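# Move wooden block from bench onto cart floor by handle

## Task

Lift the wooden block from the bench and lay it flat on the floor of the cart, at the end with the handle, next to the profiles. Keep the drop flap open, and do not undo anything already in place. At the finish the robot must have released the block, have empty hands withdrawn from the cart, be upright and untilted, and touch nothing.

## Robot and tools

The robot is a Rainbow Robotics RB-Y1 in a physics simulator: a two-wheel base with two rear casters (0.58 m wide, 0.10 m ahead of the drive axle, 0.57 m behind it; sweeps a 0.58 m radius when turning on the spot), a folding torso (leg with ankle, knee, hip), a head, and two 7-joint arms with parallel grippers. Wrist camera cases stick out sideways and can collide. A loose object may occasionally be nudged by the scene.

Frames: base frame has its origin on the floor between the drive wheels, x forward, y left, z up, metres. chest, left_hand and right_hand are printed in it. A hand point sits between the finger pads, 0.03 m behind the fingertips; fingers point along the hand's -z, close along its x. Odometry frame is the base frame at scene start; base_odometry counts wheel turns only (slip looks like travel), heading in rad, positive left.

Tool move: one action per call. Optional "cameras" (list from head_camera, left_wrist_camera, right_wrist_camera, all; [] none) and "blocking" (default true waits for rest; false returns in about 0.5 s while motion continues). Allowed action shapes: base and/or joints (plus optional min_time_s, contact_limits); or target alone or with min_time_s; or contact_limits alone. No action returns state and images.
- base: one velocity command {"x_m_s", "turn_rad_s", "for_s"}; forward speed m/s (0.005 to 1.5 either sign, or 0), left turn rate rad/s (0.02 to 1.509 either sign, or 0), duration 0.1 to 5 s. Omitted velocities are 0; no sideways motion. Acceleration 0.4 m/s² (turns 0.5 rad/s²); travel is roughly speed × for_s. Combined speeds are scaled down if |x|+0.27|turn| exceeds 1.5.
- joints: absolute targets by name, radians (grippers in metres of pad opening, 0 to 0.1). Ranges: torso_squat_rad 0..1.2, torso_shift_rad -0.3..0.6, torso_pitch_rad -0.2..1.4 (positive bows forward), torso_yaw_rad -1.5..1.5 (lift both arms out 0.2 rad first); shoulder_pitch ±2.356 (negative swings forward/up); left_shoulder_roll 0..3.141, right_shoulder_roll -3.141..0 (outward lift); shoulder_yaw ±2.094; elbow -2.617..0.01 (negative bends); forearm_roll ±3.141; wrist_pitch -1.57..1.919; hand_roll ±2.705; head_pan_rad ±0.523; head_tilt_rad -0.35..1.57 (positive down). Torso combined limits: squat+shift<=1.52; squat-shift+pitch<=1.57; shift+0.5pitch-0.4squat<=0.7; shift+0.3pitch-0.5squat<=0.39.
- target: absolute pose for one hand: side "left"/"right", x, y, z in metres in the base frame (-3 to 3), quat_wxyz as printed. Solved once into joint angles, so the hand travels on an arc; split long moves. Result: reached (within 10 mm, 2°), short, or refused. Refused while another move runs.
- min_time_s: 0.1 to 8 s, least duration of arm/head/torso motions.
- contact_limits: per-gripper current 200 to 672.5 mA (starts 672.5), lowers grip force; persists.

Tool wait: seconds 0 to 10, optional cameras; returns early once running moves rest. stop: brakes everything, held joints may still press. zoom_image: camera plus region [x0,y0,x1,y1] pixels, at most 504×504. finished_scene: scene number; call nothing after it. read_manual gives only licences.

Results: per-motion status words: done, moving, off_target, stopped, not_followed, contact_stop, time_out, limit_stop_at_<name> (own-body guard), torque_fault, limit_stop_at_motor_heat. An uncommanded stop or a refusal cancels later calls in that reply. on_its_own reports things the robot did unasked. lidar_m: 12 sectors of 30°, first ahead, counter-clockwise, plane 0.23 m high. motor_effort: wheel load percent (peak in brackets); at rest normally under 30. Joint torques, external torques, wrist force/torque (uncalibrated offsets) and motor temperatures are also given.

Grasping: command an opening at least 0.005 m below object width; off_target is normal while holding. Each arm takes 3 kg.

Avoid: driving into furniture (base doesn't stop; can tip or cut wheel motors for 2 s); fast bending with arms out or loaded; arms hitting or pressing each other (can end the scene); contact torque reaching joint limits (10 s full stop); overheated motors from long stretched holds (brake at 80 °C); dropping the block or releasing it while moving; hard hits or pushes. Camera calibration: head_camera 896x504, wrist cameras 644x364; intrinsics and poses given per scene.

Each tool is called after "Call:" as name(argument=value, ...) on one line, values as JSON.

## Session

Call:
move()

Scene clock: 0.00 s.
Joint torques (N m): no reading
External joint torques (N m): no reading
Motor temperatures (°C): left_arm=[31 28 32 36 35 33 38] | right_arm=[34 31 32 30 36 36 34]
Wrist force (N): no reading
Wrist torque (N m): no reading
Wrist force, peak (N): no reading
base_odometry: x=+0.000 y=+0.000 heading=+0.000
lidar_m: 0.65 0.68 1.56 4.82 1.63 1.14 1.08 1.13 1.47 3.50 0.97 0.70
base_status: not commanded
joint_positions: torso_squat_rad=+0.350 torso_shift_rad=+0.000 torso_pitch_rad=+0.000 torso_yaw_rad=+0.000 left_shoulder_pitch_rad=+0.049 left_shoulder_roll_rad=+0.015 left_shoulder_yaw_rad=+0.041 left_elbow_rad=-0.149 left_forearm_roll_rad=+0.010 left_wrist_pitch_rad=-0.019 left_hand_roll_rad=+0.045 left_gripper_m=+0.099 right_shoulder_pitch_rad=-0.033 right_shoulder_roll_rad=-0.038 right_shoulder_yaw_rad=+0.024 right_elbow_rad=-0.125 right_forearm_roll_rad=-0.047 right_wrist_pitch_rad=+0.032 right_hand_roll_rad=-0.022 right_gripper_m=+0.099 head_pan_rad=+0.000 head_tilt_rad=+0.400
joint_status: not commanded
wheel_motors_off: 0
motor_effort: left_wheel=+0 right_wheel=+0
chest: x=-0.2280 y=+0.0001 z=+1.2475 quat_wxyz=(+1.000, +0.000, +0.000, +0.000) (m; base frame)
left_hand: x=-0.1861 y=+0.2354 z=+0.5638 quat_wxyz=(+0.997, +0.009, -0.062, +0.055) (m; base frame)
right_hand: x=-0.1506 y=-0.2464 z=+0.5666 quat_wxyz=(+0.998, -0.015, -0.063, -0.016) (m; base frame)
pictures: head_camera, left_wrist_camera, right_wrist_camera

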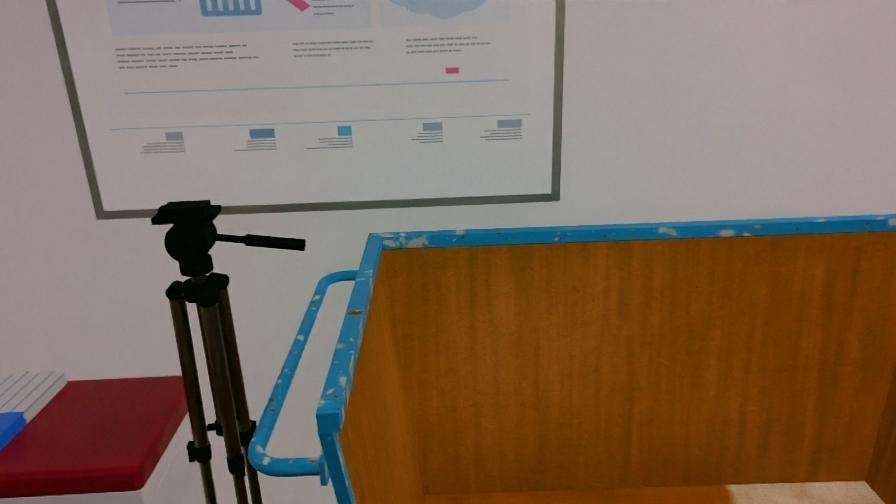

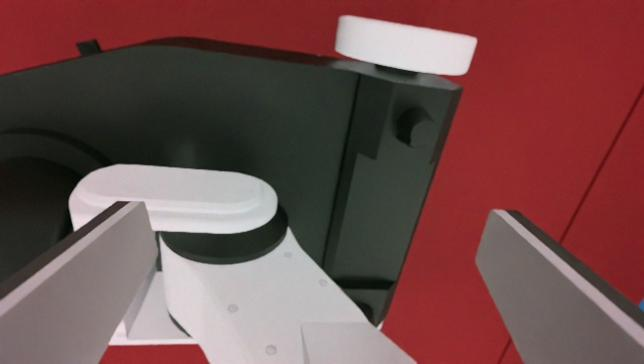

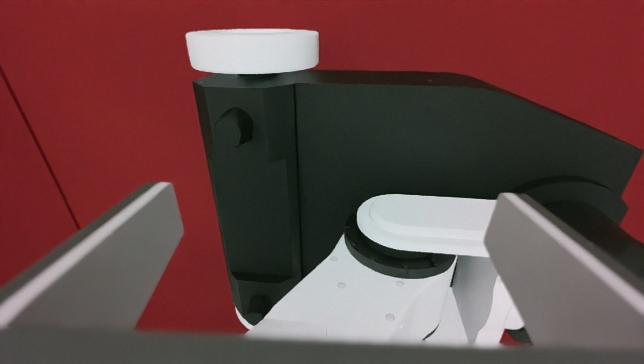

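Call:
move(joints={"head_tilt_rad":0.9,"head_pan_rad":0.0}, cameras=["head_camera"])

Call:
move(joints={"head_tilt_rad":0.7,"head_pan_rad":-0.52}, cameras=["head_camera"])

Call:
move(joints={"head_tilt_rad":0.7,"head_pan_rad":0.52}, cameras=["head_camera"])

Scene clock: 2.87 s.
Joint torques (N m): left_arm=[-1.01 -0.25 0.58 0.19 -0.05 -0.75 -0.01] | right_arm=[-2.32 -1.1 -0.39 0.05 0 -0.26 -0.04]
External joint torques (N m): left_arm=[-0.38 -0.92 0.54 0.17 -0.06 -0.4 0] | right_arm=[-0.07 0.39 -0.34 0.36 -0.04 0.04 -0.04]
Wrist force (N): left_arm=[0.4 1.4 -7.0] | right_arm=[-1.6 1.1 -5.2]
Wrist torque (N m): left_arm=[-0.29 0.16 0.05] | right_arm=[-0.08 -0.04 -0.08]
Wrist force, peak (N): left_arm=[-0.2 1.9 -8.4] | right_arm=[-2.1 1.2 -5.5]
move: done
base_odometry: x=+0.000 y=+0.000 heading=+0.000
lidar_m: 0.65 0.68 1.56 4.83 1.64 1.15 1.07 1.12 1.49 3.51 0.99 0.69
base_status: not commanded
joint_positions: torso_squat_rad=+0.350 torso_shift_rad=+0.000 torso_pitch_rad=+0.000 torso_yaw_rad=+0.000 left_shoulder_pitch_rad=+0.049 left_shoulder_roll_rad=+0.015 left_shoulder_yaw_rad=+0.041 left_elbow_rad=-0.149 left_forearm_roll_rad=+0.010 left_wrist_pitch_rad=-0.019 left_hand_roll_rad=+0.045 left_gripper_m=+0.099 right_shoulder_pitch_rad=-0.033 right_shoulder_roll_rad=-0.038 right_shoulder_yaw_rad=+0.024 right_elbow_rad=-0.125 right_forearm_roll_rad=-0.047 right_wrist_pitch_rad=+0.032 right_hand_roll_rad=-0.022 right_gripper_m=+0.099 head_pan_rad=+0.000 head_tilt_rad=+0.900
joint_status: all done
wheel_motors_off: 0
motor_effort: left_wheel=+1(1) right_wheel=+0(2)
chest: x=-0.2280 y=+0.0001 z=+1.2475 quat_wxyz=(+1.000, +0.000, +0.000, +0.000) (m; base frame)
left_hand: x=-0.1861 y=+0.2354 z=+0.5638 quat_wxyz=(+0.997, +0.009, -0.062, +0.055) (m; base frame)
right_hand: x=-0.1506 y=-0.2464 z=+0.5666 quat_wxyz=(+0.998, -0.015, -0.063, -0.016) (m; base frame)
pictures: head_camera
camera_calibration:
head_camera: T_world_to_cam=[[-0.00752545, -0.999504, -0.0305734, 0.0419166], [-0.746479, 0.0259588, -0.664902, 0.860292], [0.665366, 0.0178187, -0.746305, 1.16253], [0, 0, 0, 1]] pos_world=[-0.131004, -0.00115113, 1.44089]

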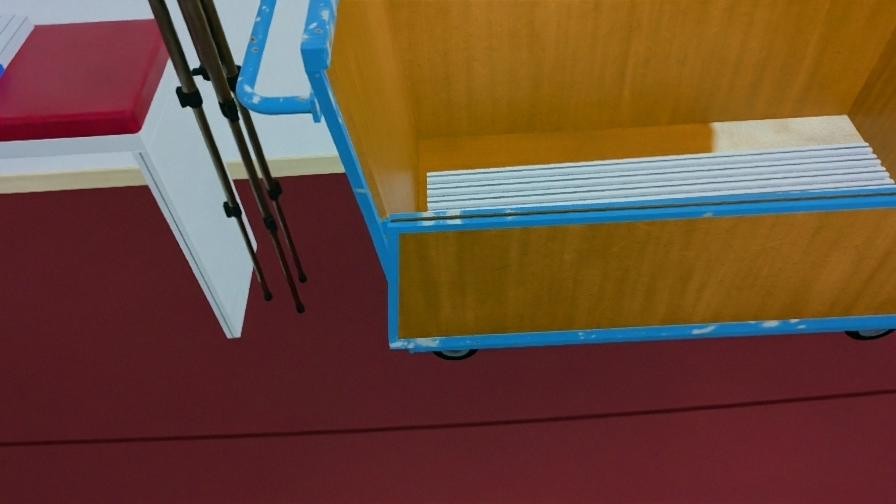

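Scene clock: 3.87 s.
Joint torques (N m): left_arm=[-0.73 -0.25 1.08 0.03 0.01 -0.65 0] | right_arm=[-2.39 -1.04 -0.75 0 -0.11 -0.24 -0.07]
External joint torques (N m): left_arm=[-0.1 -0.92 1.04 0.01 0.01 -0.29 0.01] | right_arm=[-0.14 0.45 -0.7 0.31 -0.14 0.05 -0.08]
Wrist force (N): left_arm=[0.5 1.6 -7.6] | right_arm=[-1.6 1.3 -5.0]
Wrist torque (N m): left_arm=[-0.34 0.16 0.08] | right_arm=[-0.16 -0.05 -0.08]
Wrist force, peak (N): left_arm=[0.0 1.7 -8.5] | right_arm=[-1.6 1.5 -5.6]
move: done
base_odometry: x=+0.000 y=+0.000 heading=+0.000
lidar_m: 0.65 0.67 1.56 4.84 1.63 1.13 1.07 1.13 1.46 3.52 0.99 0.69
base_status: not commanded
joint_positions: torso_squat_rad=+0.350 torso_shift_rad=+0.000 torso_pitch_rad=+0.000 torso_yaw_rad=+0.000 left_shoulder_pitch_rad=+0.049 left_shoulder_roll_rad=+0.015 left_shoulder_yaw_rad=+0.041 left_elbow_rad=-0.149 left_forearm_roll_rad=+0.010 left_wrist_pitch_rad=-0.019 left_hand_roll_rad=+0.045 left_gripper_m=+0.099 right_shoulder_pitch_rad=-0.033 right_shoulder_roll_rad=-0.038 right_shoulder_yaw_rad=+0.024 right_elbow_rad=-0.125 right_forearm_roll_rad=-0.047 right_wrist_pitch_rad=+0.032 right_hand_roll_rad=-0.022 right_gripper_m=+0.099 head_pan_rad=-0.520 head_tilt_rad=+0.700
joint_status: all done
wheel_motors_off: 0
motor_effort: left_wheel=+1(1) right_wheel=-1(2)
chest: x=-0.2280 y=+0.0001 z=+1.2475 quat_wxyz=(+1.000, +0.000, +0.000, +0.000) (m; base frame)
left_hand: x=-0.1861 y=+0.2354 z=+0.5638 quat_wxyz=(+0.997, +0.009, -0.062, +0.055) (m; base frame)
right_hand: x=-0.1506 y=-0.2464 z=+0.5666 quat_wxyz=(+0.998, -0.015, -0.063, -0.016) (m; base frame)
pictures: head_camera
camera_calibration:
head_camera: T_world_to_cam=[[-0.497734, -0.866759, -0.031459, -0.057845], [-0.507354, 0.320382, -0.799967, 1.10502], [0.703457, -0.38221, -0.599219, 0.957513], [0, 0, 0, 1]] pos_world=[-0.141724, -0.0381954, 1.45592]

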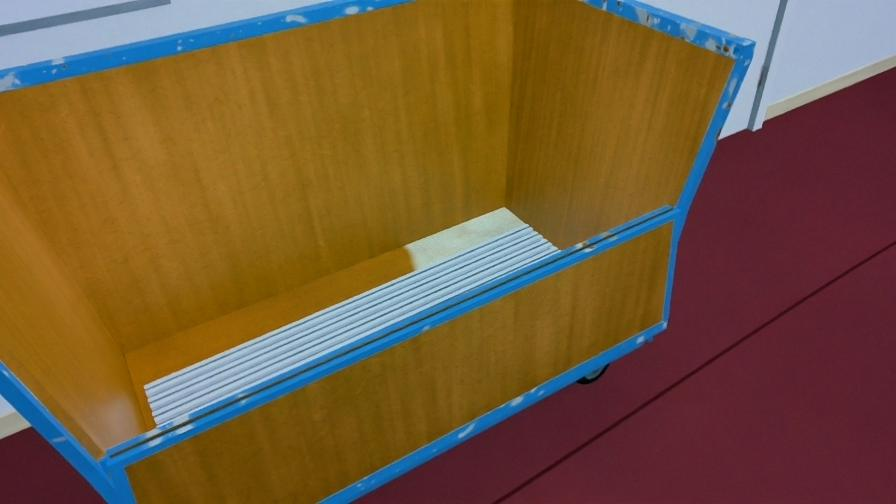

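Scene clock: 5.23 s.
Joint torques (N m): left_arm=[-0.99 -0.33 0.62 0.11 -0.08 -0.6 -0.01] | right_arm=[-2.02 -1.08 -0.61 -0.01 -0.1 -0.27 -0.02]
External joint torques (N m): left_arm=[-0.36 -0.99 0.58 0.1 -0.08 -0.25 -0.01] | right_arm=[0.23 0.41 -0.56 0.3 -0.14 0.02 -0.02]
Wrist force (N): left_arm=[0.3 1.2 -7.4] | right_arm=[-2.0 1.0 -5.2]
Wrist torque (N m): left_arm=[-0.29 0.21 0.12] | right_arm=[-0.12 -0.07 -0.07]
Wrist force, peak (N): left_arm=[0.3 1.8 -8.5] | right_arm=[-2.0 1.0 -5.6]
move: done
base_odometry: x=+0.000 y=+0.000 heading=+0.000
lidar_m: 0.65 0.69 1.56 4.84 1.63 1.13 1.07 1.11 1.47 3.51 0.99 0.70
base_status: not commanded
joint_positions: torso_squat_rad=+0.350 torso_shift_rad=+0.000 torso_pitch_rad=+0.000 torso_yaw_rad=+0.000 left_shoulder_pitch_rad=+0.049 left_shoulder_roll_rad=+0.015 left_shoulder_yaw_rad=+0.041 left_elbow_rad=-0.149 left_forearm_roll_rad=+0.010 left_wrist_pitch_rad=-0.019 left_hand_roll_rad=+0.045 left_gripper_m=+0.099 right_shoulder_pitch_rad=-0.033 right_shoulder_roll_rad=-0.038 right_shoulder_yaw_rad=+0.024 right_elbow_rad=-0.125 right_forearm_roll_rad=-0.047 right_wrist_pitch_rad=+0.032 right_hand_roll_rad=-0.022 right_gripper_m=+0.099 head_pan_rad=+0.520 head_tilt_rad=+0.700
joint_status: all done
wheel_motors_off: 0
motor_effort: left_wheel=+0(1) right_wheel=+0(2)
chest: x=-0.2280 y=+0.0001 z=+1.2475 quat_wxyz=(+1.000, +0.000, +0.000, +0.000) (m; base frame)
left_hand: x=-0.1861 y=+0.2354 z=+0.5638 quat_wxyz=(+0.997, +0.009, -0.062, +0.055) (m; base frame)
right_hand: x=-0.1506 y=-0.2464 z=+0.5666 quat_wxyz=(+0.998, -0.015, -0.063, -0.016) (m; base frame)
pictures: head_camera
camera_calibration:
head_camera: T_world_to_cam=[[0.495443, -0.868071, -0.0314483, 0.146782], [-0.533229, -0.275356, -0.799904, 1.09972], [0.685714, 0.413076, -0.599304, 0.953836], [0, 0, 0, 1]] pos_world=[-0.14038, 0.0362239, 1.45592]

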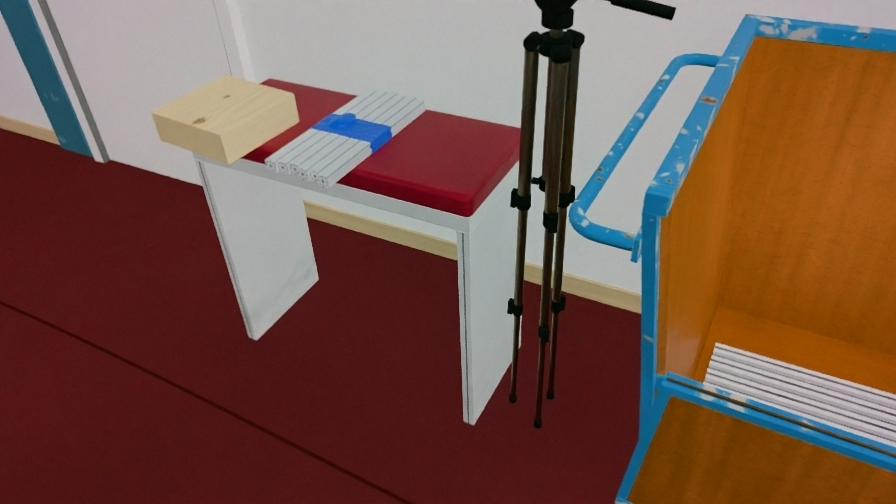

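Call:
move(base={"x_m_s":0.3,"for_s":1.1}, joints={"torso_squat_rad":0.05,"torso_pitch_rad":0.2,"head_tilt_rad":0.9,"head_pan_rad":0.0}, cameras=["head_camera"])

Call:
move(joints={"head_tilt_rad":0.75,"head_pan_rad":0.4}, cameras=["head_camera"])

Scene clock: 20.10 s.
Joint torques (N m): left_arm=[4.39 -0.06 0.66 2.32 -0.04 -0.18 -0.02] | right_arm=[3.77 -1.03 -0.84 2.44 -0.1 0.01 0.11]
External joint torques (N m): left_arm=[-0.47 -0.8 0.57 0.16 -0.05 -0.22 -0.03] | right_arm=[0.61 0.38 -0.71 0.72 -0.09 -0.08 0.11]
Wrist force (N): left_arm=[1.5 0.8 -7.2] | right_arm=[-0.2 0.8 -5.0]
Wrist torque (N m): left_arm=[-0.31 0.22 0.03] | right_arm=[-0.03 0.05 -0.09]
Wrist force, peak (N): left_arm=[1.0 1.1 -8.5] | right_arm=[-1.8 1.3 -5.5]
move: done
base_odometry: x=+0.330 y=+0.000 heading=+0.000
lidar_m: 0.31 0.33 0.79 3.74 2.13 1.49 1.40 1.46 1.93 4.59 0.49 0.35
base_status: done (sent for 1.1 of 1.1 s)
joint_positions: torso_squat_rad=+0.050 torso_shift_rad=+0.000 torso_pitch_rad=+0.200 torso_yaw_rad=+0.000 left_shoulder_pitch_rad=+0.049 left_shoulder_roll_rad=+0.015 left_shoulder_yaw_rad=+0.041 left_elbow_rad=-0.149 left_forearm_roll_rad=+0.010 left_wrist_pitch_rad=-0.019 left_hand_roll_rad=+0.045 left_gripper_m=+0.099 right_shoulder_pitch_rad=-0.033 right_shoulder_roll_rad=-0.038 right_shoulder_yaw_rad=+0.024 right_elbow_rad=-0.125 right_forearm_roll_rad=-0.047 right_wrist_pitch_rad=+0.032 right_hand_roll_rad=-0.022 right_gripper_m=+0.099 head_pan_rad=+0.000 head_tilt_rad=+0.900
joint_status: all done
wheel_motors_off: 0
motor_effort: left_wheel=+0(55) right_wheel=-2(27)
chest: x=-0.1664 y=+0.0001 z=+1.2829 quat_wxyz=(+0.995, +0.000, +0.100, +0.000) (m; base frame)
left_hand: x=-0.2613 y=+0.2354 z=+0.6045 quat_wxyz=(+0.998, +0.014, +0.038, +0.054) (m; base frame)
right_hand: x=-0.2259 y=-0.2464 z=+0.6002 quat_wxyz=(+0.999, -0.017, +0.037, -0.015) (m; base frame)
pictures: head_camera
camera_calibration:
head_camera: T_world_to_cam=[[-0.0134576, -0.999504, -0.0284675, 0.0397756], [-0.863797, 0.0259615, -0.503171, 0.702852], [0.503661, 0.0178186, -0.863718, 1.2717], [0, 0, 0, 1]] pos_world=[-0.0328466, -0.00115112, 1.45317]

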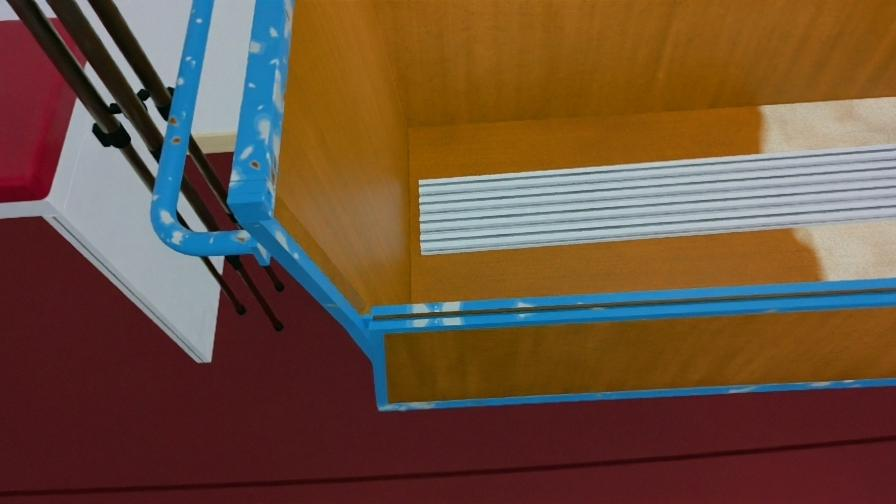

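Scene clock: 21.03 s.
Joint torques (N m): left_arm=[4.57 -0.12 0.83 2.23 -0.08 -0.24 0.03] | right_arm=[3.52 -0.63 -1.03 2.25 -0.1 0.19 0.1]
External joint torques (N m): left_arm=[-0.29 -0.86 0.74 0.07 -0.08 -0.28 0.02] | right_arm=[0.37 0.78 -0.9 0.53 -0.09 0.1 0.11]
Wrist force (N): left_arm=[1.4 0.3 -7.8] | right_arm=[-0.4 1.1 -4.8]
Wrist torque (N m): left_arm=[-0.20 0.25 0.08] | right_arm=[-0.06 0.02 -0.07]
Wrist force, peak (N): left_arm=[1.8 0.9 -8.2] | right_arm=[-0.5 1.2 -5.4]
move: done
base_odometry: x=+0.330 y=+0.000 heading=+0.000
lidar_m: 0.32 0.33 0.78 3.76 2.13 1.50 1.40 1.45 1.92 4.58 0.49 0.34
base_status: not commanded
joint_positions: torso_squat_rad=+0.050 torso_shift_rad=+0.000 torso_pitch_rad=+0.200 torso_yaw_rad=+0.000 left_shoulder_pitch_rad=+0.049 left_shoulder_roll_rad=+0.015 left_shoulder_yaw_rad=+0.041 left_elbow_rad=-0.149 left_forearm_roll_rad=+0.010 left_wrist_pitch_rad=-0.019 left_hand_roll_rad=+0.045 left_gripper_m=+0.099 right_shoulder_pitch_rad=-0.033 right_shoulder_roll_rad=-0.038 right_shoulder_yaw_rad=+0.024 right_elbow_rad=-0.125 right_forearm_roll_rad=-0.047 right_wrist_pitch_rad=+0.032 right_hand_roll_rad=-0.022 right_gripper_m=+0.099 head_pan_rad=+0.400 head_tilt_rad=+0.750
joint_status: all done
wheel_motors_off: 0
motor_effort: left_wheel=+1(1) right_wheel=-2(3)
chest: x=-0.1664 y=+0.0001 z=+1.2829 quat_wxyz=(+0.995, +0.000, +0.100, +0.000) (m; base frame)
left_hand: x=-0.2613 y=+0.2354 z=+0.6045 quat_wxyz=(+0.998, +0.014, +0.038, +0.054) (m; base frame)
right_hand: x=-0.2259 y=-0.2464 z=+0.6002 quat_wxyz=(+0.999, -0.017, +0.037, -0.015) (m; base frame)
pictures: head_camera
camera_calibration:
head_camera: T_world_to_cam=[[0.372585, -0.921745, -0.107551, 0.196884], [-0.739418, -0.22484, -0.634592, 0.909662], [0.56075, 0.315964, -0.765327, 1.13258], [0, 0, 0, 1]] pos_world=[-0.0358292, 0.0281508, 1.46523]

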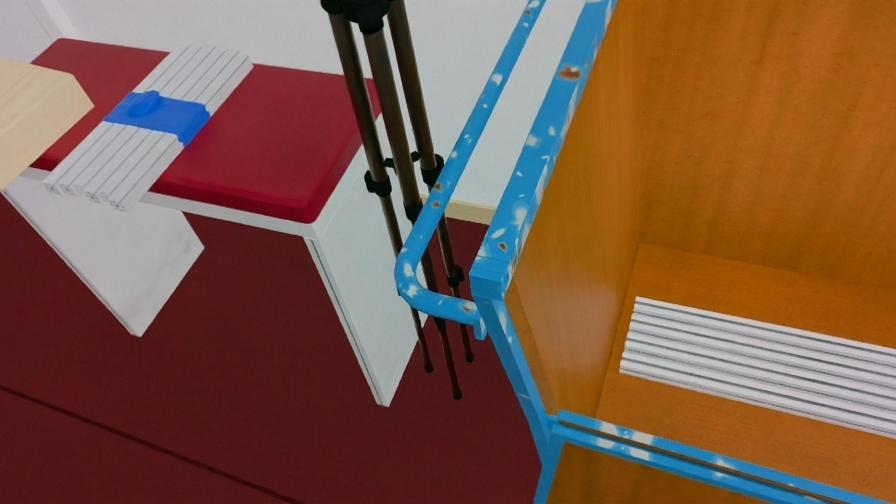

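Call:
move(base={"x_m_s":-0.3,"for_s":1.1}, joints={"torso_squat_rad":0.8,"torso_pitch_rad":0.3,"head_tilt_rad":0.5,"head_pan_rad":0.0})

Call:
move(base={"turn_rad_s":0.6,"for_s":2.618})

Call:
move(base={"x_m_s":0.4,"for_s":3.63})

Call:
move(base={"turn_rad_s":-0.6,"for_s":2.618}, cameras=["head_camera"])

Scene clock: 40.53 s.
Joint torques (N m): left_arm=[6.28 0.18 0.67 3.08 -0.01 0.04 0.09] | right_arm=[5.96 -0.62 -0.78 3.38 -0.21 0.45 -0.03]
External joint torques (N m): left_arm=[-1.26 -0.58 0.56 -0.12 -0.01 -0.2 0.08] | right_arm=[0.15 0.72 -0.63 0.67 -0.17 0.17 -0.02]
Wrist force (N): left_arm=[1.2 0.9 -8.6] | right_arm=[0.2 1.2 -4.7]
Wrist torque (N m): left_arm=[-0.28 0.15 0.09] | right_arm=[-0.10 0.09 -0.08]
Wrist force, peak (N): left_arm=[2.3 0.7 -8.6] | right_arm=[-0.2 1.3 -5.5]
move: done
base_odometry: x=+0.000 y=+0.000 heading=+0.002
lidar_m: 0.65 0.67 1.55 4.86 1.63 1.15 1.08 1.12 1.48 3.53 0.97 0.68
base_status: done (sent for 1.1 of 1.1 s)
joint_positions: torso_squat_rad=+0.800 torso_shift_rad=+0.000 torso_pitch_rad=+0.300 torso_yaw_rad=+0.000 left_shoulder_pitch_rad=+0.049 left_shoulder_roll_rad=+0.015 left_shoulder_yaw_rad=+0.041 left_elbow_rad=-0.149 left_forearm_roll_rad=+0.010 left_wrist_pitch_rad=-0.019 left_hand_roll_rad=+0.045 left_gripper_m=+0.099 right_shoulder_pitch_rad=-0.033 right_shoulder_roll_rad=-0.038 right_shoulder_yaw_rad=+0.024 right_elbow_rad=-0.125 right_forearm_roll_rad=-0.047 right_wrist_pitch_rad=+0.032 right_hand_roll_rad=-0.022 right_gripper_m=+0.099 head_pan_rad=+0.000 head_tilt_rad=+0.500
joint_status: all done
wheel_motors_off: 0
motor_effort: left_wheel=+18(36) right_wheel=-22(26)
chest: x=-0.1366 y=+0.0001 z=+1.0638 quat_wxyz=(+0.989, +0.000, +0.149, +0.000) (m; base frame)
left_hand: x=-0.2986 y=+0.2354 z=+0.3983 quat_wxyz=(+0.995, +0.017, +0.088, +0.053) (m; base frame)
right_hand: x=-0.2637 y=-0.2464 z=+0.3905 quat_wxyz=(+0.996, -0.018, +0.087, -0.014) (m; base frame)
pictures: none

Scene clock: 44.70 s.
Joint torques (N m): left_arm=[6.32 0.1 0.72 3.39 -0.13 0.04 0.01] | right_arm=[5.97 -0.77 -0.68 3.24 -0.24 0.29 0.08]
External joint torques (N m): left_arm=[-1.22 -0.67 0.61 0.18 -0.13 -0.2 0] | right_arm=[0.16 0.57 -0.52 0.53 -0.21 0.01 0.09]
Wrist force (N): left_arm=[2.5 1.3 -7.8] | right_arm=[0.4 0.7 -5.1]
Wrist torque (N m): left_arm=[-0.27 0.33 0.09] | right_arm=[-0.03 0.10 -0.07]
Wrist force, peak (N): left_arm=[2.6 1.1 -8.3] | right_arm=[0.0 0.8 -5.6]
move: done
base_odometry: x=+0.000 y=+0.000 heading=+1.581
lidar_m: 4.86 1.60 1.12 1.06 1.10 1.48 3.77 0.97 0.71 0.66 1.02 1.55
base_status: done (sent for 2.63 of 2.63 s)
joint_positions: torso_squat_rad=+0.800 torso_shift_rad=+0.000 torso_pitch_rad=+0.300 torso_yaw_rad=+0.000 left_shoulder_pitch_rad=+0.049 left_shoulder_roll_rad=+0.015 left_shoulder_yaw_rad=+0.041 left_elbow_rad=-0.149 left_forearm_roll_rad=+0.010 left_wrist_pitch_rad=-0.019 left_hand_roll_rad=+0.045 left_gripper_m=+0.099 right_shoulder_pitch_rad=-0.033 right_shoulder_roll_rad=-0.038 right_shoulder_yaw_rad=+0.024 right_elbow_rad=-0.125 right_forearm_roll_rad=-0.047 right_wrist_pitch_rad=+0.032 right_hand_roll_rad=-0.022 right_gripper_m=+0.099 head_pan_rad=+0.000 head_tilt_rad=+0.500
joint_status: not commanded
wheel_motors_off: 0
motor_effort: left_wheel=+6(39) right_wheel=+17(49)
chest: x=-0.1366 y=+0.0001 z=+1.0638 quat_wxyz=(+0.989, +0.000, +0.149, +0.000) (m; base frame)
left_hand: x=-0.2986 y=+0.2354 z=+0.3983 quat_wxyz=(+0.995, +0.017, +0.088, +0.053) (m; base frame)
right_hand: x=-0.2637 y=-0.2464 z=+0.3905 quat_wxyz=(+0.996, -0.018, +0.087, -0.014) (m; base frame)
pictures: none

Scene clock: 49.73 s.
Joint torques (N m): left_arm=[6.8 -0.26 0.93 3.24 -0.11 0.05 0.09] | right_arm=[6.31 -0.84 -1 3.38 -0.15 0.36 0.03]
External joint torques (N m): left_arm=[-0.75 -1.03 0.81 0.04 -0.11 -0.19 0.08] | right_arm=[0.49 0.5 -0.85 0.67 -0.11 0.08 0.04]
Wrist force (N): left_arm=[1.7 0.6 -7.7] | right_arm=[0.1 1.0 -4.6]
Wrist torque (N m): left_arm=[-0.23 0.21 0.06] | right_arm=[-0.08 0.05 -0.08]
Wrist force, peak (N): left_arm=[2.4 1.8 -8.2] | right_arm=[0.6 1.3 -5.6]
move: done
base_odometry: x=-0.016 y=+1.453 heading=+1.583
lidar_m: 4.17 1.66 1.19 1.12 1.15 1.54 3.93 1.22 1.22 0.84 1.46 1.94
base_status: done (sent for 3.63 of 3.63 s)
joint_positions: torso_squat_rad=+0.800 torso_shift_rad=+0.000 torso_pitch_rad=+0.300 torso_yaw_rad=+0.000 left_shoulder_pitch_rad=+0.049 left_shoulder_roll_rad=+0.015 left_shoulder_yaw_rad=+0.041 left_elbow_rad=-0.149 left_forearm_roll_rad=+0.010 left_wrist_pitch_rad=-0.019 left_hand_roll_rad=+0.045 left_gripper_m=+0.099 right_shoulder_pitch_rad=-0.033 right_shoulder_roll_rad=-0.038 right_shoulder_yaw_rad=+0.024 right_elbow_rad=-0.125 right_forearm_roll_rad=-0.047 right_wrist_pitch_rad=+0.032 right_hand_roll_rad=-0.022 right_gripper_m=+0.099 head_pan_rad=+0.000 head_tilt_rad=+0.500
joint_status: not commanded
wheel_motors_off: 0
motor_effort: left_wheel=+16(42) right_wheel=-13(50)
chest: x=-0.1365 y=+0.0001 z=+1.0638 quat_wxyz=(+0.989, +0.000, +0.149, +0.000) (m; base frame)
left_hand: x=-0.2986 y=+0.2354 z=+0.3983 quat_wxyz=(+0.995, +0.017, +0.088, +0.053) (m; base frame)
right_hand: x=-0.2637 y=-0.2464 z=+0.3905 quat_wxyz=(+0.996, -0.018, +0.087, -0.014) (m; base frame)
pictures: none

Scene clock: 53.90 s.
Joint torques (N m): left_arm=[6.81 -0.5 0.45 3.39 -0.03 -0.03 -0.03] | right_arm=[6.48 -0.73 -0.68 3.63 -0.11 0.27 -0.01]
External joint torques (N m): left_arm=[-0.74 -1.26 0.34 0.19 -0.04 -0.28 -0.04] | right_arm=[0.67 0.62 -0.52 0.92 -0.08 0 0]
Wrist force (N): left_arm=[2.2 0.5 -7.8] | right_arm=[-0.1 1.3 -4.9]
Wrist torque (N m): left_arm=[-0.21 0.30 0.04] | right_arm=[-0.13 0.02 -0.08]
Wrist force, peak (N): left_arm=[2.7 1.4 -8.4] | right_arm=[0.1 0.9 -5.7]
move: done
base_odometry: x=-0.016 y=+1.453 heading=+0.003
lidar_m: 0.83 1.45 1.91 4.17 1.69 1.19 1.11 1.16 1.53 3.67 1.37 1.19
base_status: done (sent for 2.63 of 2.63 s)
joint_positions: torso_squat_rad=+0.800 torso_shift_rad=+0.000 torso_pitch_rad=+0.300 torso_yaw_rad=+0.000 left_shoulder_pitch_rad=+0.049 left_shoulder_roll_rad=+0.015 left_shoulder_yaw_rad=+0.041 left_elbow_rad=-0.149 left_forearm_roll_rad=+0.010 left_wrist_pitch_rad=-0.019 left_hand_roll_rad=+0.045 left_gripper_m=+0.099 right_shoulder_pitch_rad=-0.033 right_shoulder_roll_rad=-0.038 right_shoulder_yaw_rad=+0.024 right_elbow_rad=-0.125 right_forearm_roll_rad=-0.047 right_wrist_pitch_rad=+0.032 right_hand_roll_rad=-0.022 right_gripper_m=+0.099 head_pan_rad=+0.000 head_tilt_rad=+0.500
joint_status: not commanded
wheel_motors_off: 0
motor_effort: left_wheel=+21(39) right_wheel=+1(45)
chest: x=-0.1365 y=+0.0001 z=+1.0638 quat_wxyz=(+0.989, +0.000, +0.149, +0.000) (m; base frame)
left_hand: x=-0.2986 y=+0.2354 z=+0.3983 quat_wxyz=(+0.995, +0.017, +0.088, +0.053) (m; base frame)
right_hand: x=-0.2637 y=-0.2464 z=+0.3904 quat_wxyz=(+0.996, -0.018, +0.087, -0.014) (m; base frame)
pictures: head_camera
camera_calibration:
head_camera: T_world_to_cam=[[-0.00443799, -0.999504, -0.0311733, 0.0377784], [-0.676446, 0.0259595, -0.736035, 0.932367], [0.736479, 0.0178205, -0.676226, 0.830896], [0, 0, 0, 1]] pos_world=[0.0189264, -0.00125113, 1.24931]

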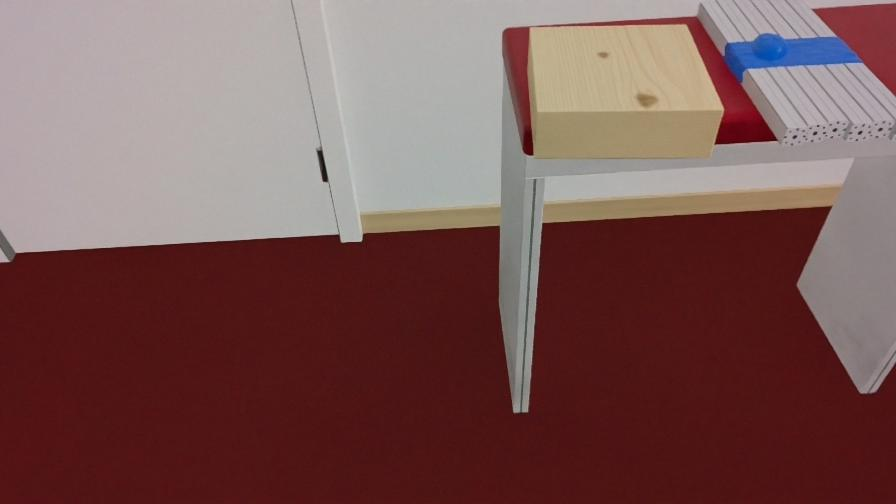

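Call:
move(target={"side":"right","x":0.33,"y":-0.228,"z":0.748,"quat_wxyz":[0.7071,0,-0.7071,0]}, min_time_s=2.5, cameras=["head_camera","right_wrist_camera"])

Scene clock: 61.67 s.
Joint torques (N m): left_arm=[6.54 0.18 0.76 3.31 -0.11 0.05 -0.03] | right_arm=[-8.17 -2.1 -2.86 -9.88 -0.19 -1.83 0.31]
External joint torques (N m): left_arm=[-1 -0.59 0.65 0.11 -0.11 -0.19 -0.04] | right_arm=[-1.26 -0.72 -2.38 -0.7 -0.44 0.07 0.26]
Wrist force (N): left_arm=[2.0 1.3 -7.7] | right_arm=[-7.5 0.4 0.7]
Wrist torque (N m): left_arm=[-0.34 0.26 0.03] | right_arm=[-0.09 -0.45 -0.16]
Wrist force, peak (N): left_arm=[1.9 1.1 -8.3] | right_arm=[-7.8 0.8 0.7]
move: done
base_odometry: x=-0.016 y=+1.453 heading=+0.003
lidar_m: 0.83 1.46 1.90 4.17 1.70 1.19 1.11 1.16 1.54 3.67 1.37 1.19
base_status: not commanded
joint_positions: torso_squat_rad=+0.800 torso_shift_rad=+0.000 torso_pitch_rad=+0.300 torso_yaw_rad=+0.000 left_shoulder_pitch_rad=+0.049 left_shoulder_roll_rad=+0.015 left_shoulder_yaw_rad=+0.041 left_elbow_rad=-0.149 left_forearm_roll_rad=+0.010 left_wrist_pitch_rad=-0.019 left_hand_roll_rad=+0.045 left_gripper_m=+0.099 right_shoulder_pitch_rad=-0.128 right_shoulder_roll_rad=-0.041 right_shoulder_yaw_rad=-0.024 right_elbow_rad=-1.405 right_forearm_roll_rad=-0.076 right_wrist_pitch_rad=-0.345 right_hand_roll_rad=+0.037 right_gripper_m=+0.099 head_pan_rad=+0.000 head_tilt_rad=+0.500
joint_status: all done
wheel_motors_off: 0
motor_effort: left_wheel=+21(22) right_wheel=+1(3)
chest: x=-0.1365 y=+0.0001 z=+1.0638 quat_wxyz=(+0.989, +0.000, +0.149, +0.000) (m; base frame)
left_hand: x=-0.2986 y=+0.2354 z=+0.3983 quat_wxyz=(+0.995, +0.017, +0.088, +0.053) (m; base frame)
right_hand: x=+0.3298 y=-0.2278 z=+0.7478 quat_wxyz=(+0.707, +0.000, -0.707, +0.000) (m; base frame)
right_hand_status: reached (checked arc, planned for 2.5 s): 0 mm and 0.0 deg off.
pictures: head_camera, right_wrist_camera
camera_calibration:
head_camera: T_world_to_cam=[[-0.00443799, -0.999504, -0.0311733, 0.0377784], [-0.676446, 0.0259595, -0.736035, 0.932367], [0.736479, 0.0178205, -0.676226, 0.830896], [0, 0, 0, 1]] pos_world=[0.0189264, -0.00125113, 1.24931]
right_wrist_camera: T_world_to_cam=[[0.02654, -0.0286375, -0.999237, 0.730681], [-0.506949, 0.861131, -0.0381442, 0.418915], [0.861567, 0.507575, 0.00833665, -0.102601], [0, 0, 0, 1]] pos_world=[0.281375, -0.287738, 0.746959]

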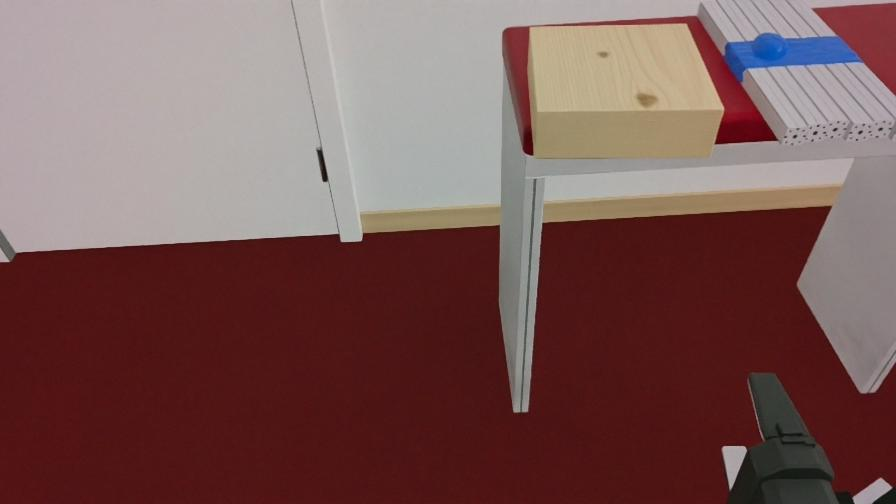

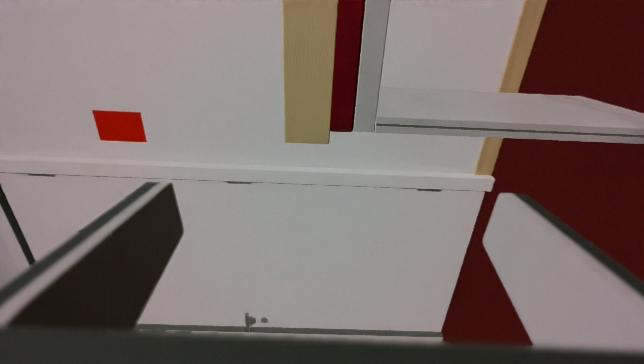

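Call:
move(target={"side":"right","x":0.33,"y":-0.2,"z":0.772,"quat_wxyz":[0.7071,0,-0.7071,0]})

Call:
move(base={"x_m_s":0.3,"for_s":1.17}, joints={"head_tilt_rad":0.7}, cameras=["head_camera","right_wrist_camera"])

Scene clock: 68.67 s.
Joint torques (N m): left_arm=[6.79 -0.47 0.9 3.39 -0.09 0.09 -0.07] | right_arm=[-5.35 1.03 0.31 -10.41 0.29 -2.08 -0.18]
External joint torques (N m): left_arm=[-0.76 -1.24 0.78 0.18 -0.09 -0.16 -0.08] | right_arm=[1.43 1.11 0.26 -0.87 -0.04 -0.21 -0.23]
Wrist force (N): left_arm=[2.0 1.2 -7.1] | right_arm=[-7.5 0.6 1.0]
Wrist torque (N m): left_arm=[-0.29 0.25 0.08] | right_arm=[-0.13 -0.42 -0.15]
Wrist force, peak (N): left_arm=[2.5 1.2 -8.2] | right_arm=[-8.7 0.8 1.6]
move: done
base_odometry: x=-0.016 y=+1.453 heading=+0.003
lidar_m: 0.84 1.46 1.92 4.18 1.68 1.19 1.13 1.17 1.54 3.65 1.38 1.20
base_status: not commanded
joint_positions: torso_squat_rad=+0.800 torso_shift_rad=+0.000 torso_pitch_rad=+0.300 torso_yaw_rad=+0.000 left_shoulder_pitch_rad=+0.049 left_shoulder_roll_rad=+0.015 left_shoulder_yaw_rad=+0.041 left_elbow_rad=-0.149 left_forearm_roll_rad=+0.010 left_wrist_pitch_rad=-0.019 left_hand_roll_rad=+0.045 left_gripper_m=+0.099 right_shoulder_pitch_rad=-0.093 right_shoulder_roll_rad=+0.000 right_shoulder_yaw_rad=+0.027 right_elbow_rad=-1.537 right_forearm_roll_rad=-0.179 right_wrist_pitch_rad=-0.252 right_hand_roll_rad=+0.186 right_gripper_m=+0.099 head_pan_rad=+0.000 head_tilt_rad=+0.500
joint_status: all done
wheel_motors_off: 0
motor_effort: left_wheel=+21(21) right_wheel=+1(3)
chest: x=-0.1365 y=+0.0001 z=+1.0638 quat_wxyz=(+0.989, +0.000, +0.149, +0.000) (m; base frame)
left_hand: x=-0.2986 y=+0.2354 z=+0.3983 quat_wxyz=(+0.995, +0.017, +0.088, +0.053) (m; base frame)
right_hand: x=+0.3301 y=-0.1998 z=+0.7720 quat_wxyz=(+0.706, +0.005, -0.708, +0.004) (m; base frame)
right_hand_status: reached (checked arc, planned for 0.4 s): 0 mm and 0.7 deg off.
pictures: none

Scene clock: 70.93 s.
Joint torques (N m): left_arm=[7 -0.25 0.89 3.57 -0.1 0.04 0] | right_arm=[-6.71 0.98 0.28 -10.62 0.29 -2.05 -0.24]
External joint torques (N m): left_arm=[-0.55 -1.02 0.78 0.37 -0.11 -0.21 -0.01] | right_arm=[0.06 1.06 0.23 -1.08 -0.03 -0.18 -0.29]
Wrist force (N): left_arm=[1.2 1.1 -7.2] | right_arm=[-7.2 0.4 1.0]
Wrist torque (N m): left_arm=[-0.30 0.14 0.04] | right_arm=[-0.11 -0.40 -0.14]
Wrist force, peak (N): left_arm=[2.1 1.0 -8.9] | right_arm=[-7.9 1.1 1.0]
move: done
base_odometry: x=+0.334 y=+1.454 heading=+0.003
lidar_m: 0.48 1.07 1.44 3.57 2.23 1.55 1.46 1.53 2.02 1.34 0.97 1.13
base_status: done (sent for 1.17 of 1.17 s)
joint_positions: torso_squat_rad=+0.800 torso_shift_rad=+0.000 torso_pitch_rad=+0.300 torso_yaw_rad=+0.000 left_shoulder_pitch_rad=+0.049 left_shoulder_roll_rad=+0.015 left_shoulder_yaw_rad=+0.041 left_elbow_rad=-0.149 left_forearm_roll_rad=+0.010 left_wrist_pitch_rad=-0.019 left_hand_roll_rad=+0.045 left_gripper_m=+0.099 right_shoulder_pitch_rad=-0.093 right_shoulder_roll_rad=+0.000 right_shoulder_yaw_rad=+0.027 right_elbow_rad=-1.537 right_forearm_roll_rad=-0.179 right_wrist_pitch_rad=-0.252 right_hand_roll_rad=+0.186 right_gripper_m=+0.099 head_pan_rad=+0.000 head_tilt_rad=+0.700
joint_status: all done
wheel_motors_off: 0
motor_effort: left_wheel=-7(49) right_wheel=+8(41)
chest: x=-0.1365 y=+0.0001 z=+1.0638 quat_wxyz=(+0.989, +0.000, +0.150, +0.000) (m; base frame)
left_hand: x=-0.2985 y=+0.2354 z=+0.3983 quat_wxyz=(+0.995, +0.017, +0.088, +0.053) (m; base frame)
right_hand: x=+0.3300 y=-0.1999 z=+0.7718 quat_wxyz=(+0.707, +0.005, -0.708, +0.004) (m; base frame)
pictures: head_camera, right_wrist_camera
camera_calibration:
head_camera: T_world_to_cam=[[-0.0106271, -0.999501, -0.0297294, 0.0356325], [-0.809212, 0.0260619, -0.586939, 0.73881], [0.587421, 0.0178199, -0.809085, 0.988264], [0, 0, 0, 1]] pos_world=[0.0177053, -0.00125082, 1.23429]
right_wrist_camera: T_world_to_cam=[[0.0279708, -0.027782, -0.999223, 0.755131], [-0.517444, 0.854861, -0.0382529, 0.398235], [0.85526, 0.518112, 0.0095355, -0.113822], [0, 0, 0, 1]] pos_world=[0.28229, -0.260484, 0.770863]

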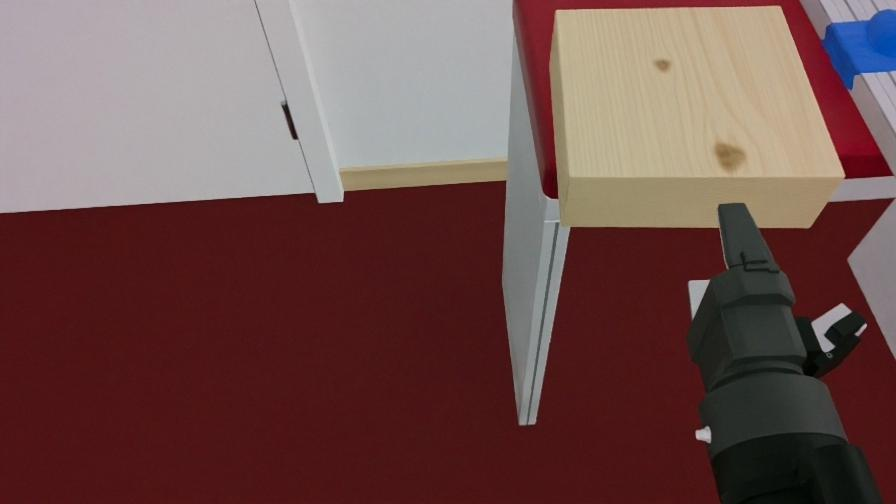

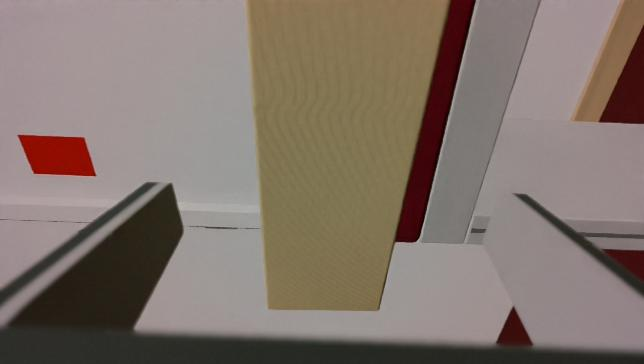

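Call:
move(base={"x_m_s":0.1,"for_s":0.95}, cameras=["head_camera","right_wrist_camera"])

Scene clock: 77.13 s.
Joint torques (N m): left_arm=[6.89 0.09 0.58 3.27 -0.06 0.04 0] | right_arm=[-6.82 0.97 -0.04 -10.49 0.21 -1.87 -0.07]
External joint torques (N m): left_arm=[-0.66 -0.68 0.47 0.07 -0.06 -0.21 -0.01] | right_arm=[-0.05 1.05 -0.09 -0.96 -0.12 0 -0.12]
Wrist force (N): left_arm=[1.9 1.5 -7.2] | right_arm=[-7.7 0.6 1.5]
Wrist torque (N m): left_arm=[-0.31 0.24 0.09] | right_arm=[-0.11 -0.48 -0.13]
Wrist force, peak (N): left_arm=[2.7 1.0 -8.3] | right_arm=[-7.9 0.7 0.9]
move: done
base_odometry: x=+0.430 y=+1.454 heading=+0.002
lidar_m: 0.38 0.98 1.32 3.25 2.37 1.66 1.56 1.63 2.15 1.35 0.92 0.39
base_status: done (sent for 0.97 of 0.97 s)
joint_positions: torso_squat_rad=+0.800 torso_shift_rad=+0.000 torso_pitch_rad=+0.300 torso_yaw_rad=+0.000 left_shoulder_pitch_rad=+0.049 left_shoulder_roll_rad=+0.015 left_shoulder_yaw_rad=+0.041 left_elbow_rad=-0.149 left_forearm_roll_rad=+0.010 left_wrist_pitch_rad=-0.019 left_hand_roll_rad=+0.045 left_gripper_m=+0.099 right_shoulder_pitch_rad=-0.093 right_shoulder_roll_rad=+0.000 right_shoulder_yaw_rad=+0.027 right_elbow_rad=-1.537 right_forearm_roll_rad=-0.179 right_wrist_pitch_rad=-0.252 right_hand_roll_rad=+0.186 right_gripper_m=+0.099 head_pan_rad=+0.000 head_tilt_rad=+0.700
joint_status: not commanded
wheel_motors_off: 0
motor_effort: left_wheel=-10(25) right_wheel=+7(33)
chest: x=-0.1365 y=+0.0001 z=+1.0638 quat_wxyz=(+0.989, +0.000, +0.149, +0.000) (m; base frame)
left_hand: x=-0.2986 y=+0.2354 z=+0.3983 quat_wxyz=(+0.995, +0.017, +0.088, +0.053) (m; base frame)
right_hand: x=+0.3300 y=-0.1999 z=+0.7718 quat_wxyz=(+0.707, +0.005, -0.708, +0.004) (m; base frame)
pictures: head_camera, right_wrist_camera
camera_calibration:
head_camera: T_world_to_cam=[[-0.0106246, -0.999502, -0.0297278, 0.0356294], [-0.809164, 0.0260604, -0.587005, 0.73881], [0.587487, 0.0178179, -0.809037, 0.988262], [0, 0, 0, 1]] pos_world=[0.0176053, -0.00125082, 1.23428]
right_wrist_camera: T_world_to_cam=[[0.0279708, -0.027782, -0.999223, 0.755131], [-0.517444, 0.854861, -0.0382529, 0.398235], [0.85526, 0.518112, 0.0095355, -0.113822], [0, 0, 0, 1]] pos_world=[0.28229, -0.260484, 0.770863]

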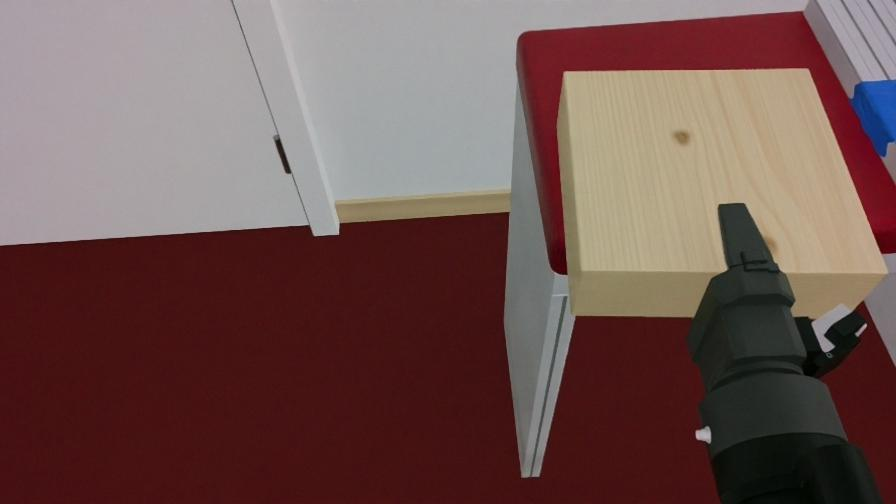

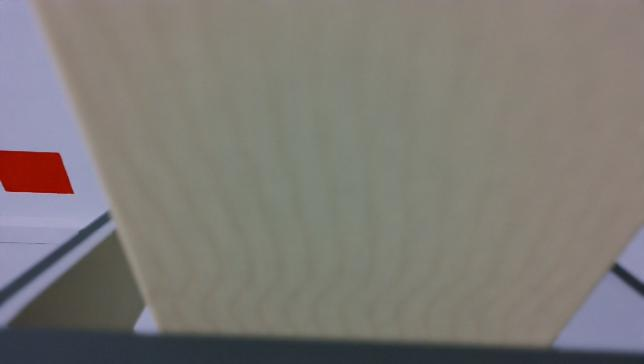

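Call:
move(joints={"right_gripper_m":0.03}, cameras=["head_camera"])

Scene clock: 79.50 s.
Joint torques (N m): left_arm=[6.84 -0.22 0.89 3.44 -0.1 -0.05 -0.04] | right_arm=[-7.14 1.05 0.23 -11.97 0.28 -2.68 -0.01]
External joint torques (N m): left_arm=[-0.71 -0.99 0.78 0.23 -0.1 -0.29 -0.05] | right_arm=[-0.38 1.13 0.18 -2.44 -0.04 -0.82 -0.06]
Wrist force (N): left_arm=[2.4 0.9 -7.9] | right_arm=[-13.1 1.2 -1.5]
Wrist torque (N m): left_arm=[-0.27 0.28 0.06] | right_arm=[-0.14 -0.86 -0.36]
Wrist force, peak (N): left_arm=[2.5 1.0 -8.4] | right_arm=[-13.6 0.8 -0.8]
move: off_target
base_odometry: x=+0.430 y=+1.454 heading=+0.002
lidar_m: 0.38 0.98 1.32 3.25 2.38 1.66 1.56 1.63 2.14 1.34 0.92 0.40
base_status: not commanded
joint_positions: torso_squat_rad=+0.800 torso_shift_rad=+0.000 torso_pitch_rad=+0.300 torso_yaw_rad=+0.000 left_shoulder_pitch_rad=+0.049 left_shoulder_roll_rad=+0.015 left_shoulder_yaw_rad=+0.041 left_elbow_rad=-0.149 left_forearm_roll_rad=+0.010 left_wrist_pitch_rad=-0.019 left_hand_roll_rad=+0.045 left_gripper_m=+0.099 right_shoulder_pitch_rad=-0.093 right_shoulder_roll_rad=+0.000 right_shoulder_yaw_rad=+0.027 right_elbow_rad=-1.536 right_forearm_roll_rad=-0.179 right_wrist_pitch_rad=-0.252 right_hand_roll_rad=+0.186 right_gripper_m=+0.075 head_pan_rad=+0.000 head_tilt_rad=+0.700
joint_status: right_gripper_m off_target (ended at +0.075, target +0.030)
wheel_motors_off: 0
motor_effort: left_wheel=-9(10) right_wheel=+10(10)
chest: x=-0.1365 y=+0.0001 z=+1.0638 quat_wxyz=(+0.989, +0.000, +0.149, +0.000) (m; base frame)
left_hand: x=-0.2986 y=+0.2354 z=+0.3983 quat_wxyz=(+0.995, +0.017, +0.088, +0.053) (m; base frame)
right_hand: x=+0.3299 y=-0.1999 z=+0.7716 quat_wxyz=(+0.707, +0.005, -0.707, +0.004) (m; base frame)
pictures: head_camera
camera_calibration:
head_camera: T_world_to_cam=[[-0.010628, -0.999501, -0.0297301, 0.0356323], [-0.809164, 0.0260645, -0.587005, 0.738809], [0.587487, 0.0178178, -0.809037, 0.988262], [0, 0, 0, 1]] pos_world=[0.0176053, -0.00125081, 1.23428]

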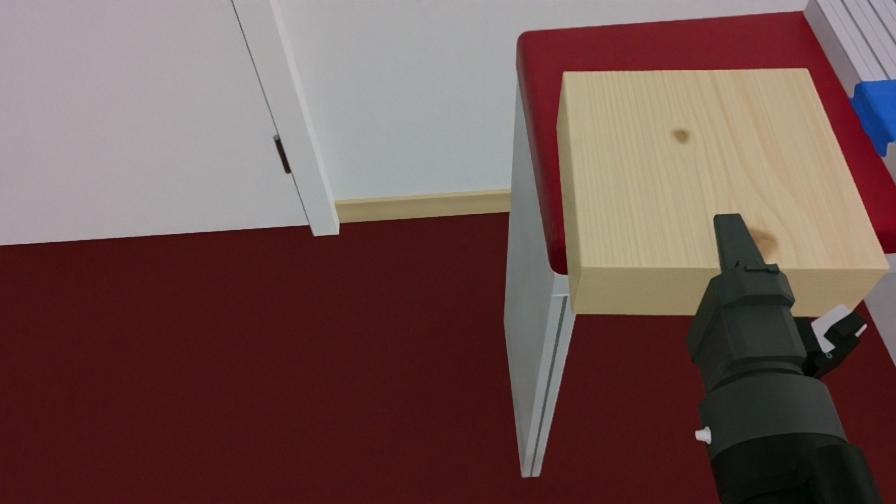

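Call:
move(target={"side":"right","x":0.33,"y":-0.2,"z":0.83,"quat_wxyz":[0.7071,0.0046,-0.7071,0.004]}, min_time_s=2, cameras=["head_camera","right_wrist_camera"])

Scene clock: 82.67 s.
Joint torques (N m): left_arm=[6.98 -0.22 0.98 3.42 -0.13 0 0] | right_arm=[-14.07 0.93 1.1 -23.07 -0.19 -7.1 0.25]
External joint torques (N m): left_arm=[-0.58 -0.99 0.87 0.21 -0.13 -0.25 -0.01] | right_arm=[-7.75 0.97 1.08 -13.02 -0.46 -5.41 0.2]
Wrist force (N): left_arm=[2.1 1.4 -7.4] | right_arm=[-24.3 0.4 0.3]
Wrist torque (N m): left_arm=[-0.31 0.29 0.07] | right_arm=[-0.05 1.36 -0.07]
Wrist force, peak (N): left_arm=[2.4 0.9 -8.5] | right_arm=[-26.3 1.7 -0.1]
move: done
base_odometry: x=+0.430 y=+1.454 heading=+0.002
lidar_m: 0.39 0.98 1.32 3.25 2.36 1.65 1.57 1.63 2.14 1.34 0.92 0.40
base_status: not commanded
joint_positions: torso_squat_rad=+0.800 torso_shift_rad=+0.000 torso_pitch_rad=+0.301 torso_yaw_rad=+0.000 left_shoulder_pitch_rad=+0.049 left_shoulder_roll_rad=+0.015 left_shoulder_yaw_rad=+0.041 left_elbow_rad=-0.149 left_forearm_roll_rad=+0.010 left_wrist_pitch_rad=-0.019 left_hand_roll_rad=+0.045 left_gripper_m=+0.099 right_shoulder_pitch_rad=-0.035 right_shoulder_roll_rad=+0.000 right_shoulder_yaw_rad=+0.033 right_elbow_rad=-1.806 right_forearm_roll_rad=-0.461 right_wrist_pitch_rad=-0.037 right_hand_roll_rad=+0.472 right_gripper_m=+0.074 head_pan_rad=+0.000 head_tilt_rad=+0.700
joint_status: all done
wheel_motors_off: 0
motor_effort: left_wheel=-9(10) right_wheel=+9(11)
chest: x=-0.1363 y=+0.0001 z=+1.0638 quat_wxyz=(+0.989, +0.000, +0.150, +0.000) (m; base frame)
left_hand: x=-0.2987 y=+0.2354 z=+0.3984 quat_wxyz=(+0.995, +0.017, +0.088, +0.053) (m; base frame)
right_hand: x=+0.3294 y=-0.2006 z=+0.8271 quat_wxyz=(+0.707, +0.010, -0.708, +0.009) (m; base frame)
right_hand_status: reached (checked arc, planned for 2.0 s): 3 mm and 0.9 deg off.
pictures: head_camera, right_wrist_camera
camera_calibration:
head_camera: T_world_to_cam=[[-0.0105804, -0.9995, -0.0298076, 0.0357272], [-0.809425, 0.0260635, -0.586645, 0.738555], [0.587128, 0.0179201, -0.809296, 0.988331], [0, 0, 0, 1]] pos_world=[0.0179055, -0.00125107, 1.23419]
right_wrist_camera: T_world_to_cam=[[0.028395, -0.0275934, -0.999216, 0.810366], [-0.529893, 0.847192, -0.0384534, 0.403336], [0.847589, 0.530569, 0.00943449, -0.108413], [0, 0, 0, 1]] pos_world=[0.282604, -0.261822, 0.826263]

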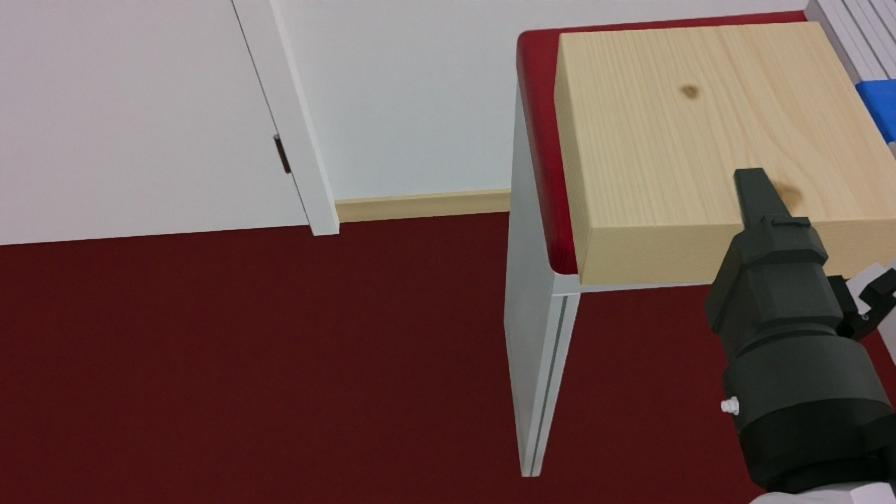

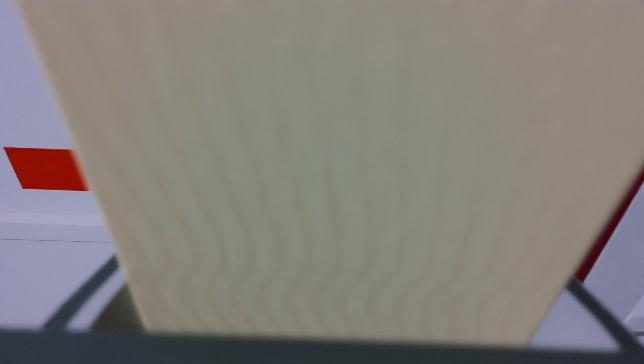

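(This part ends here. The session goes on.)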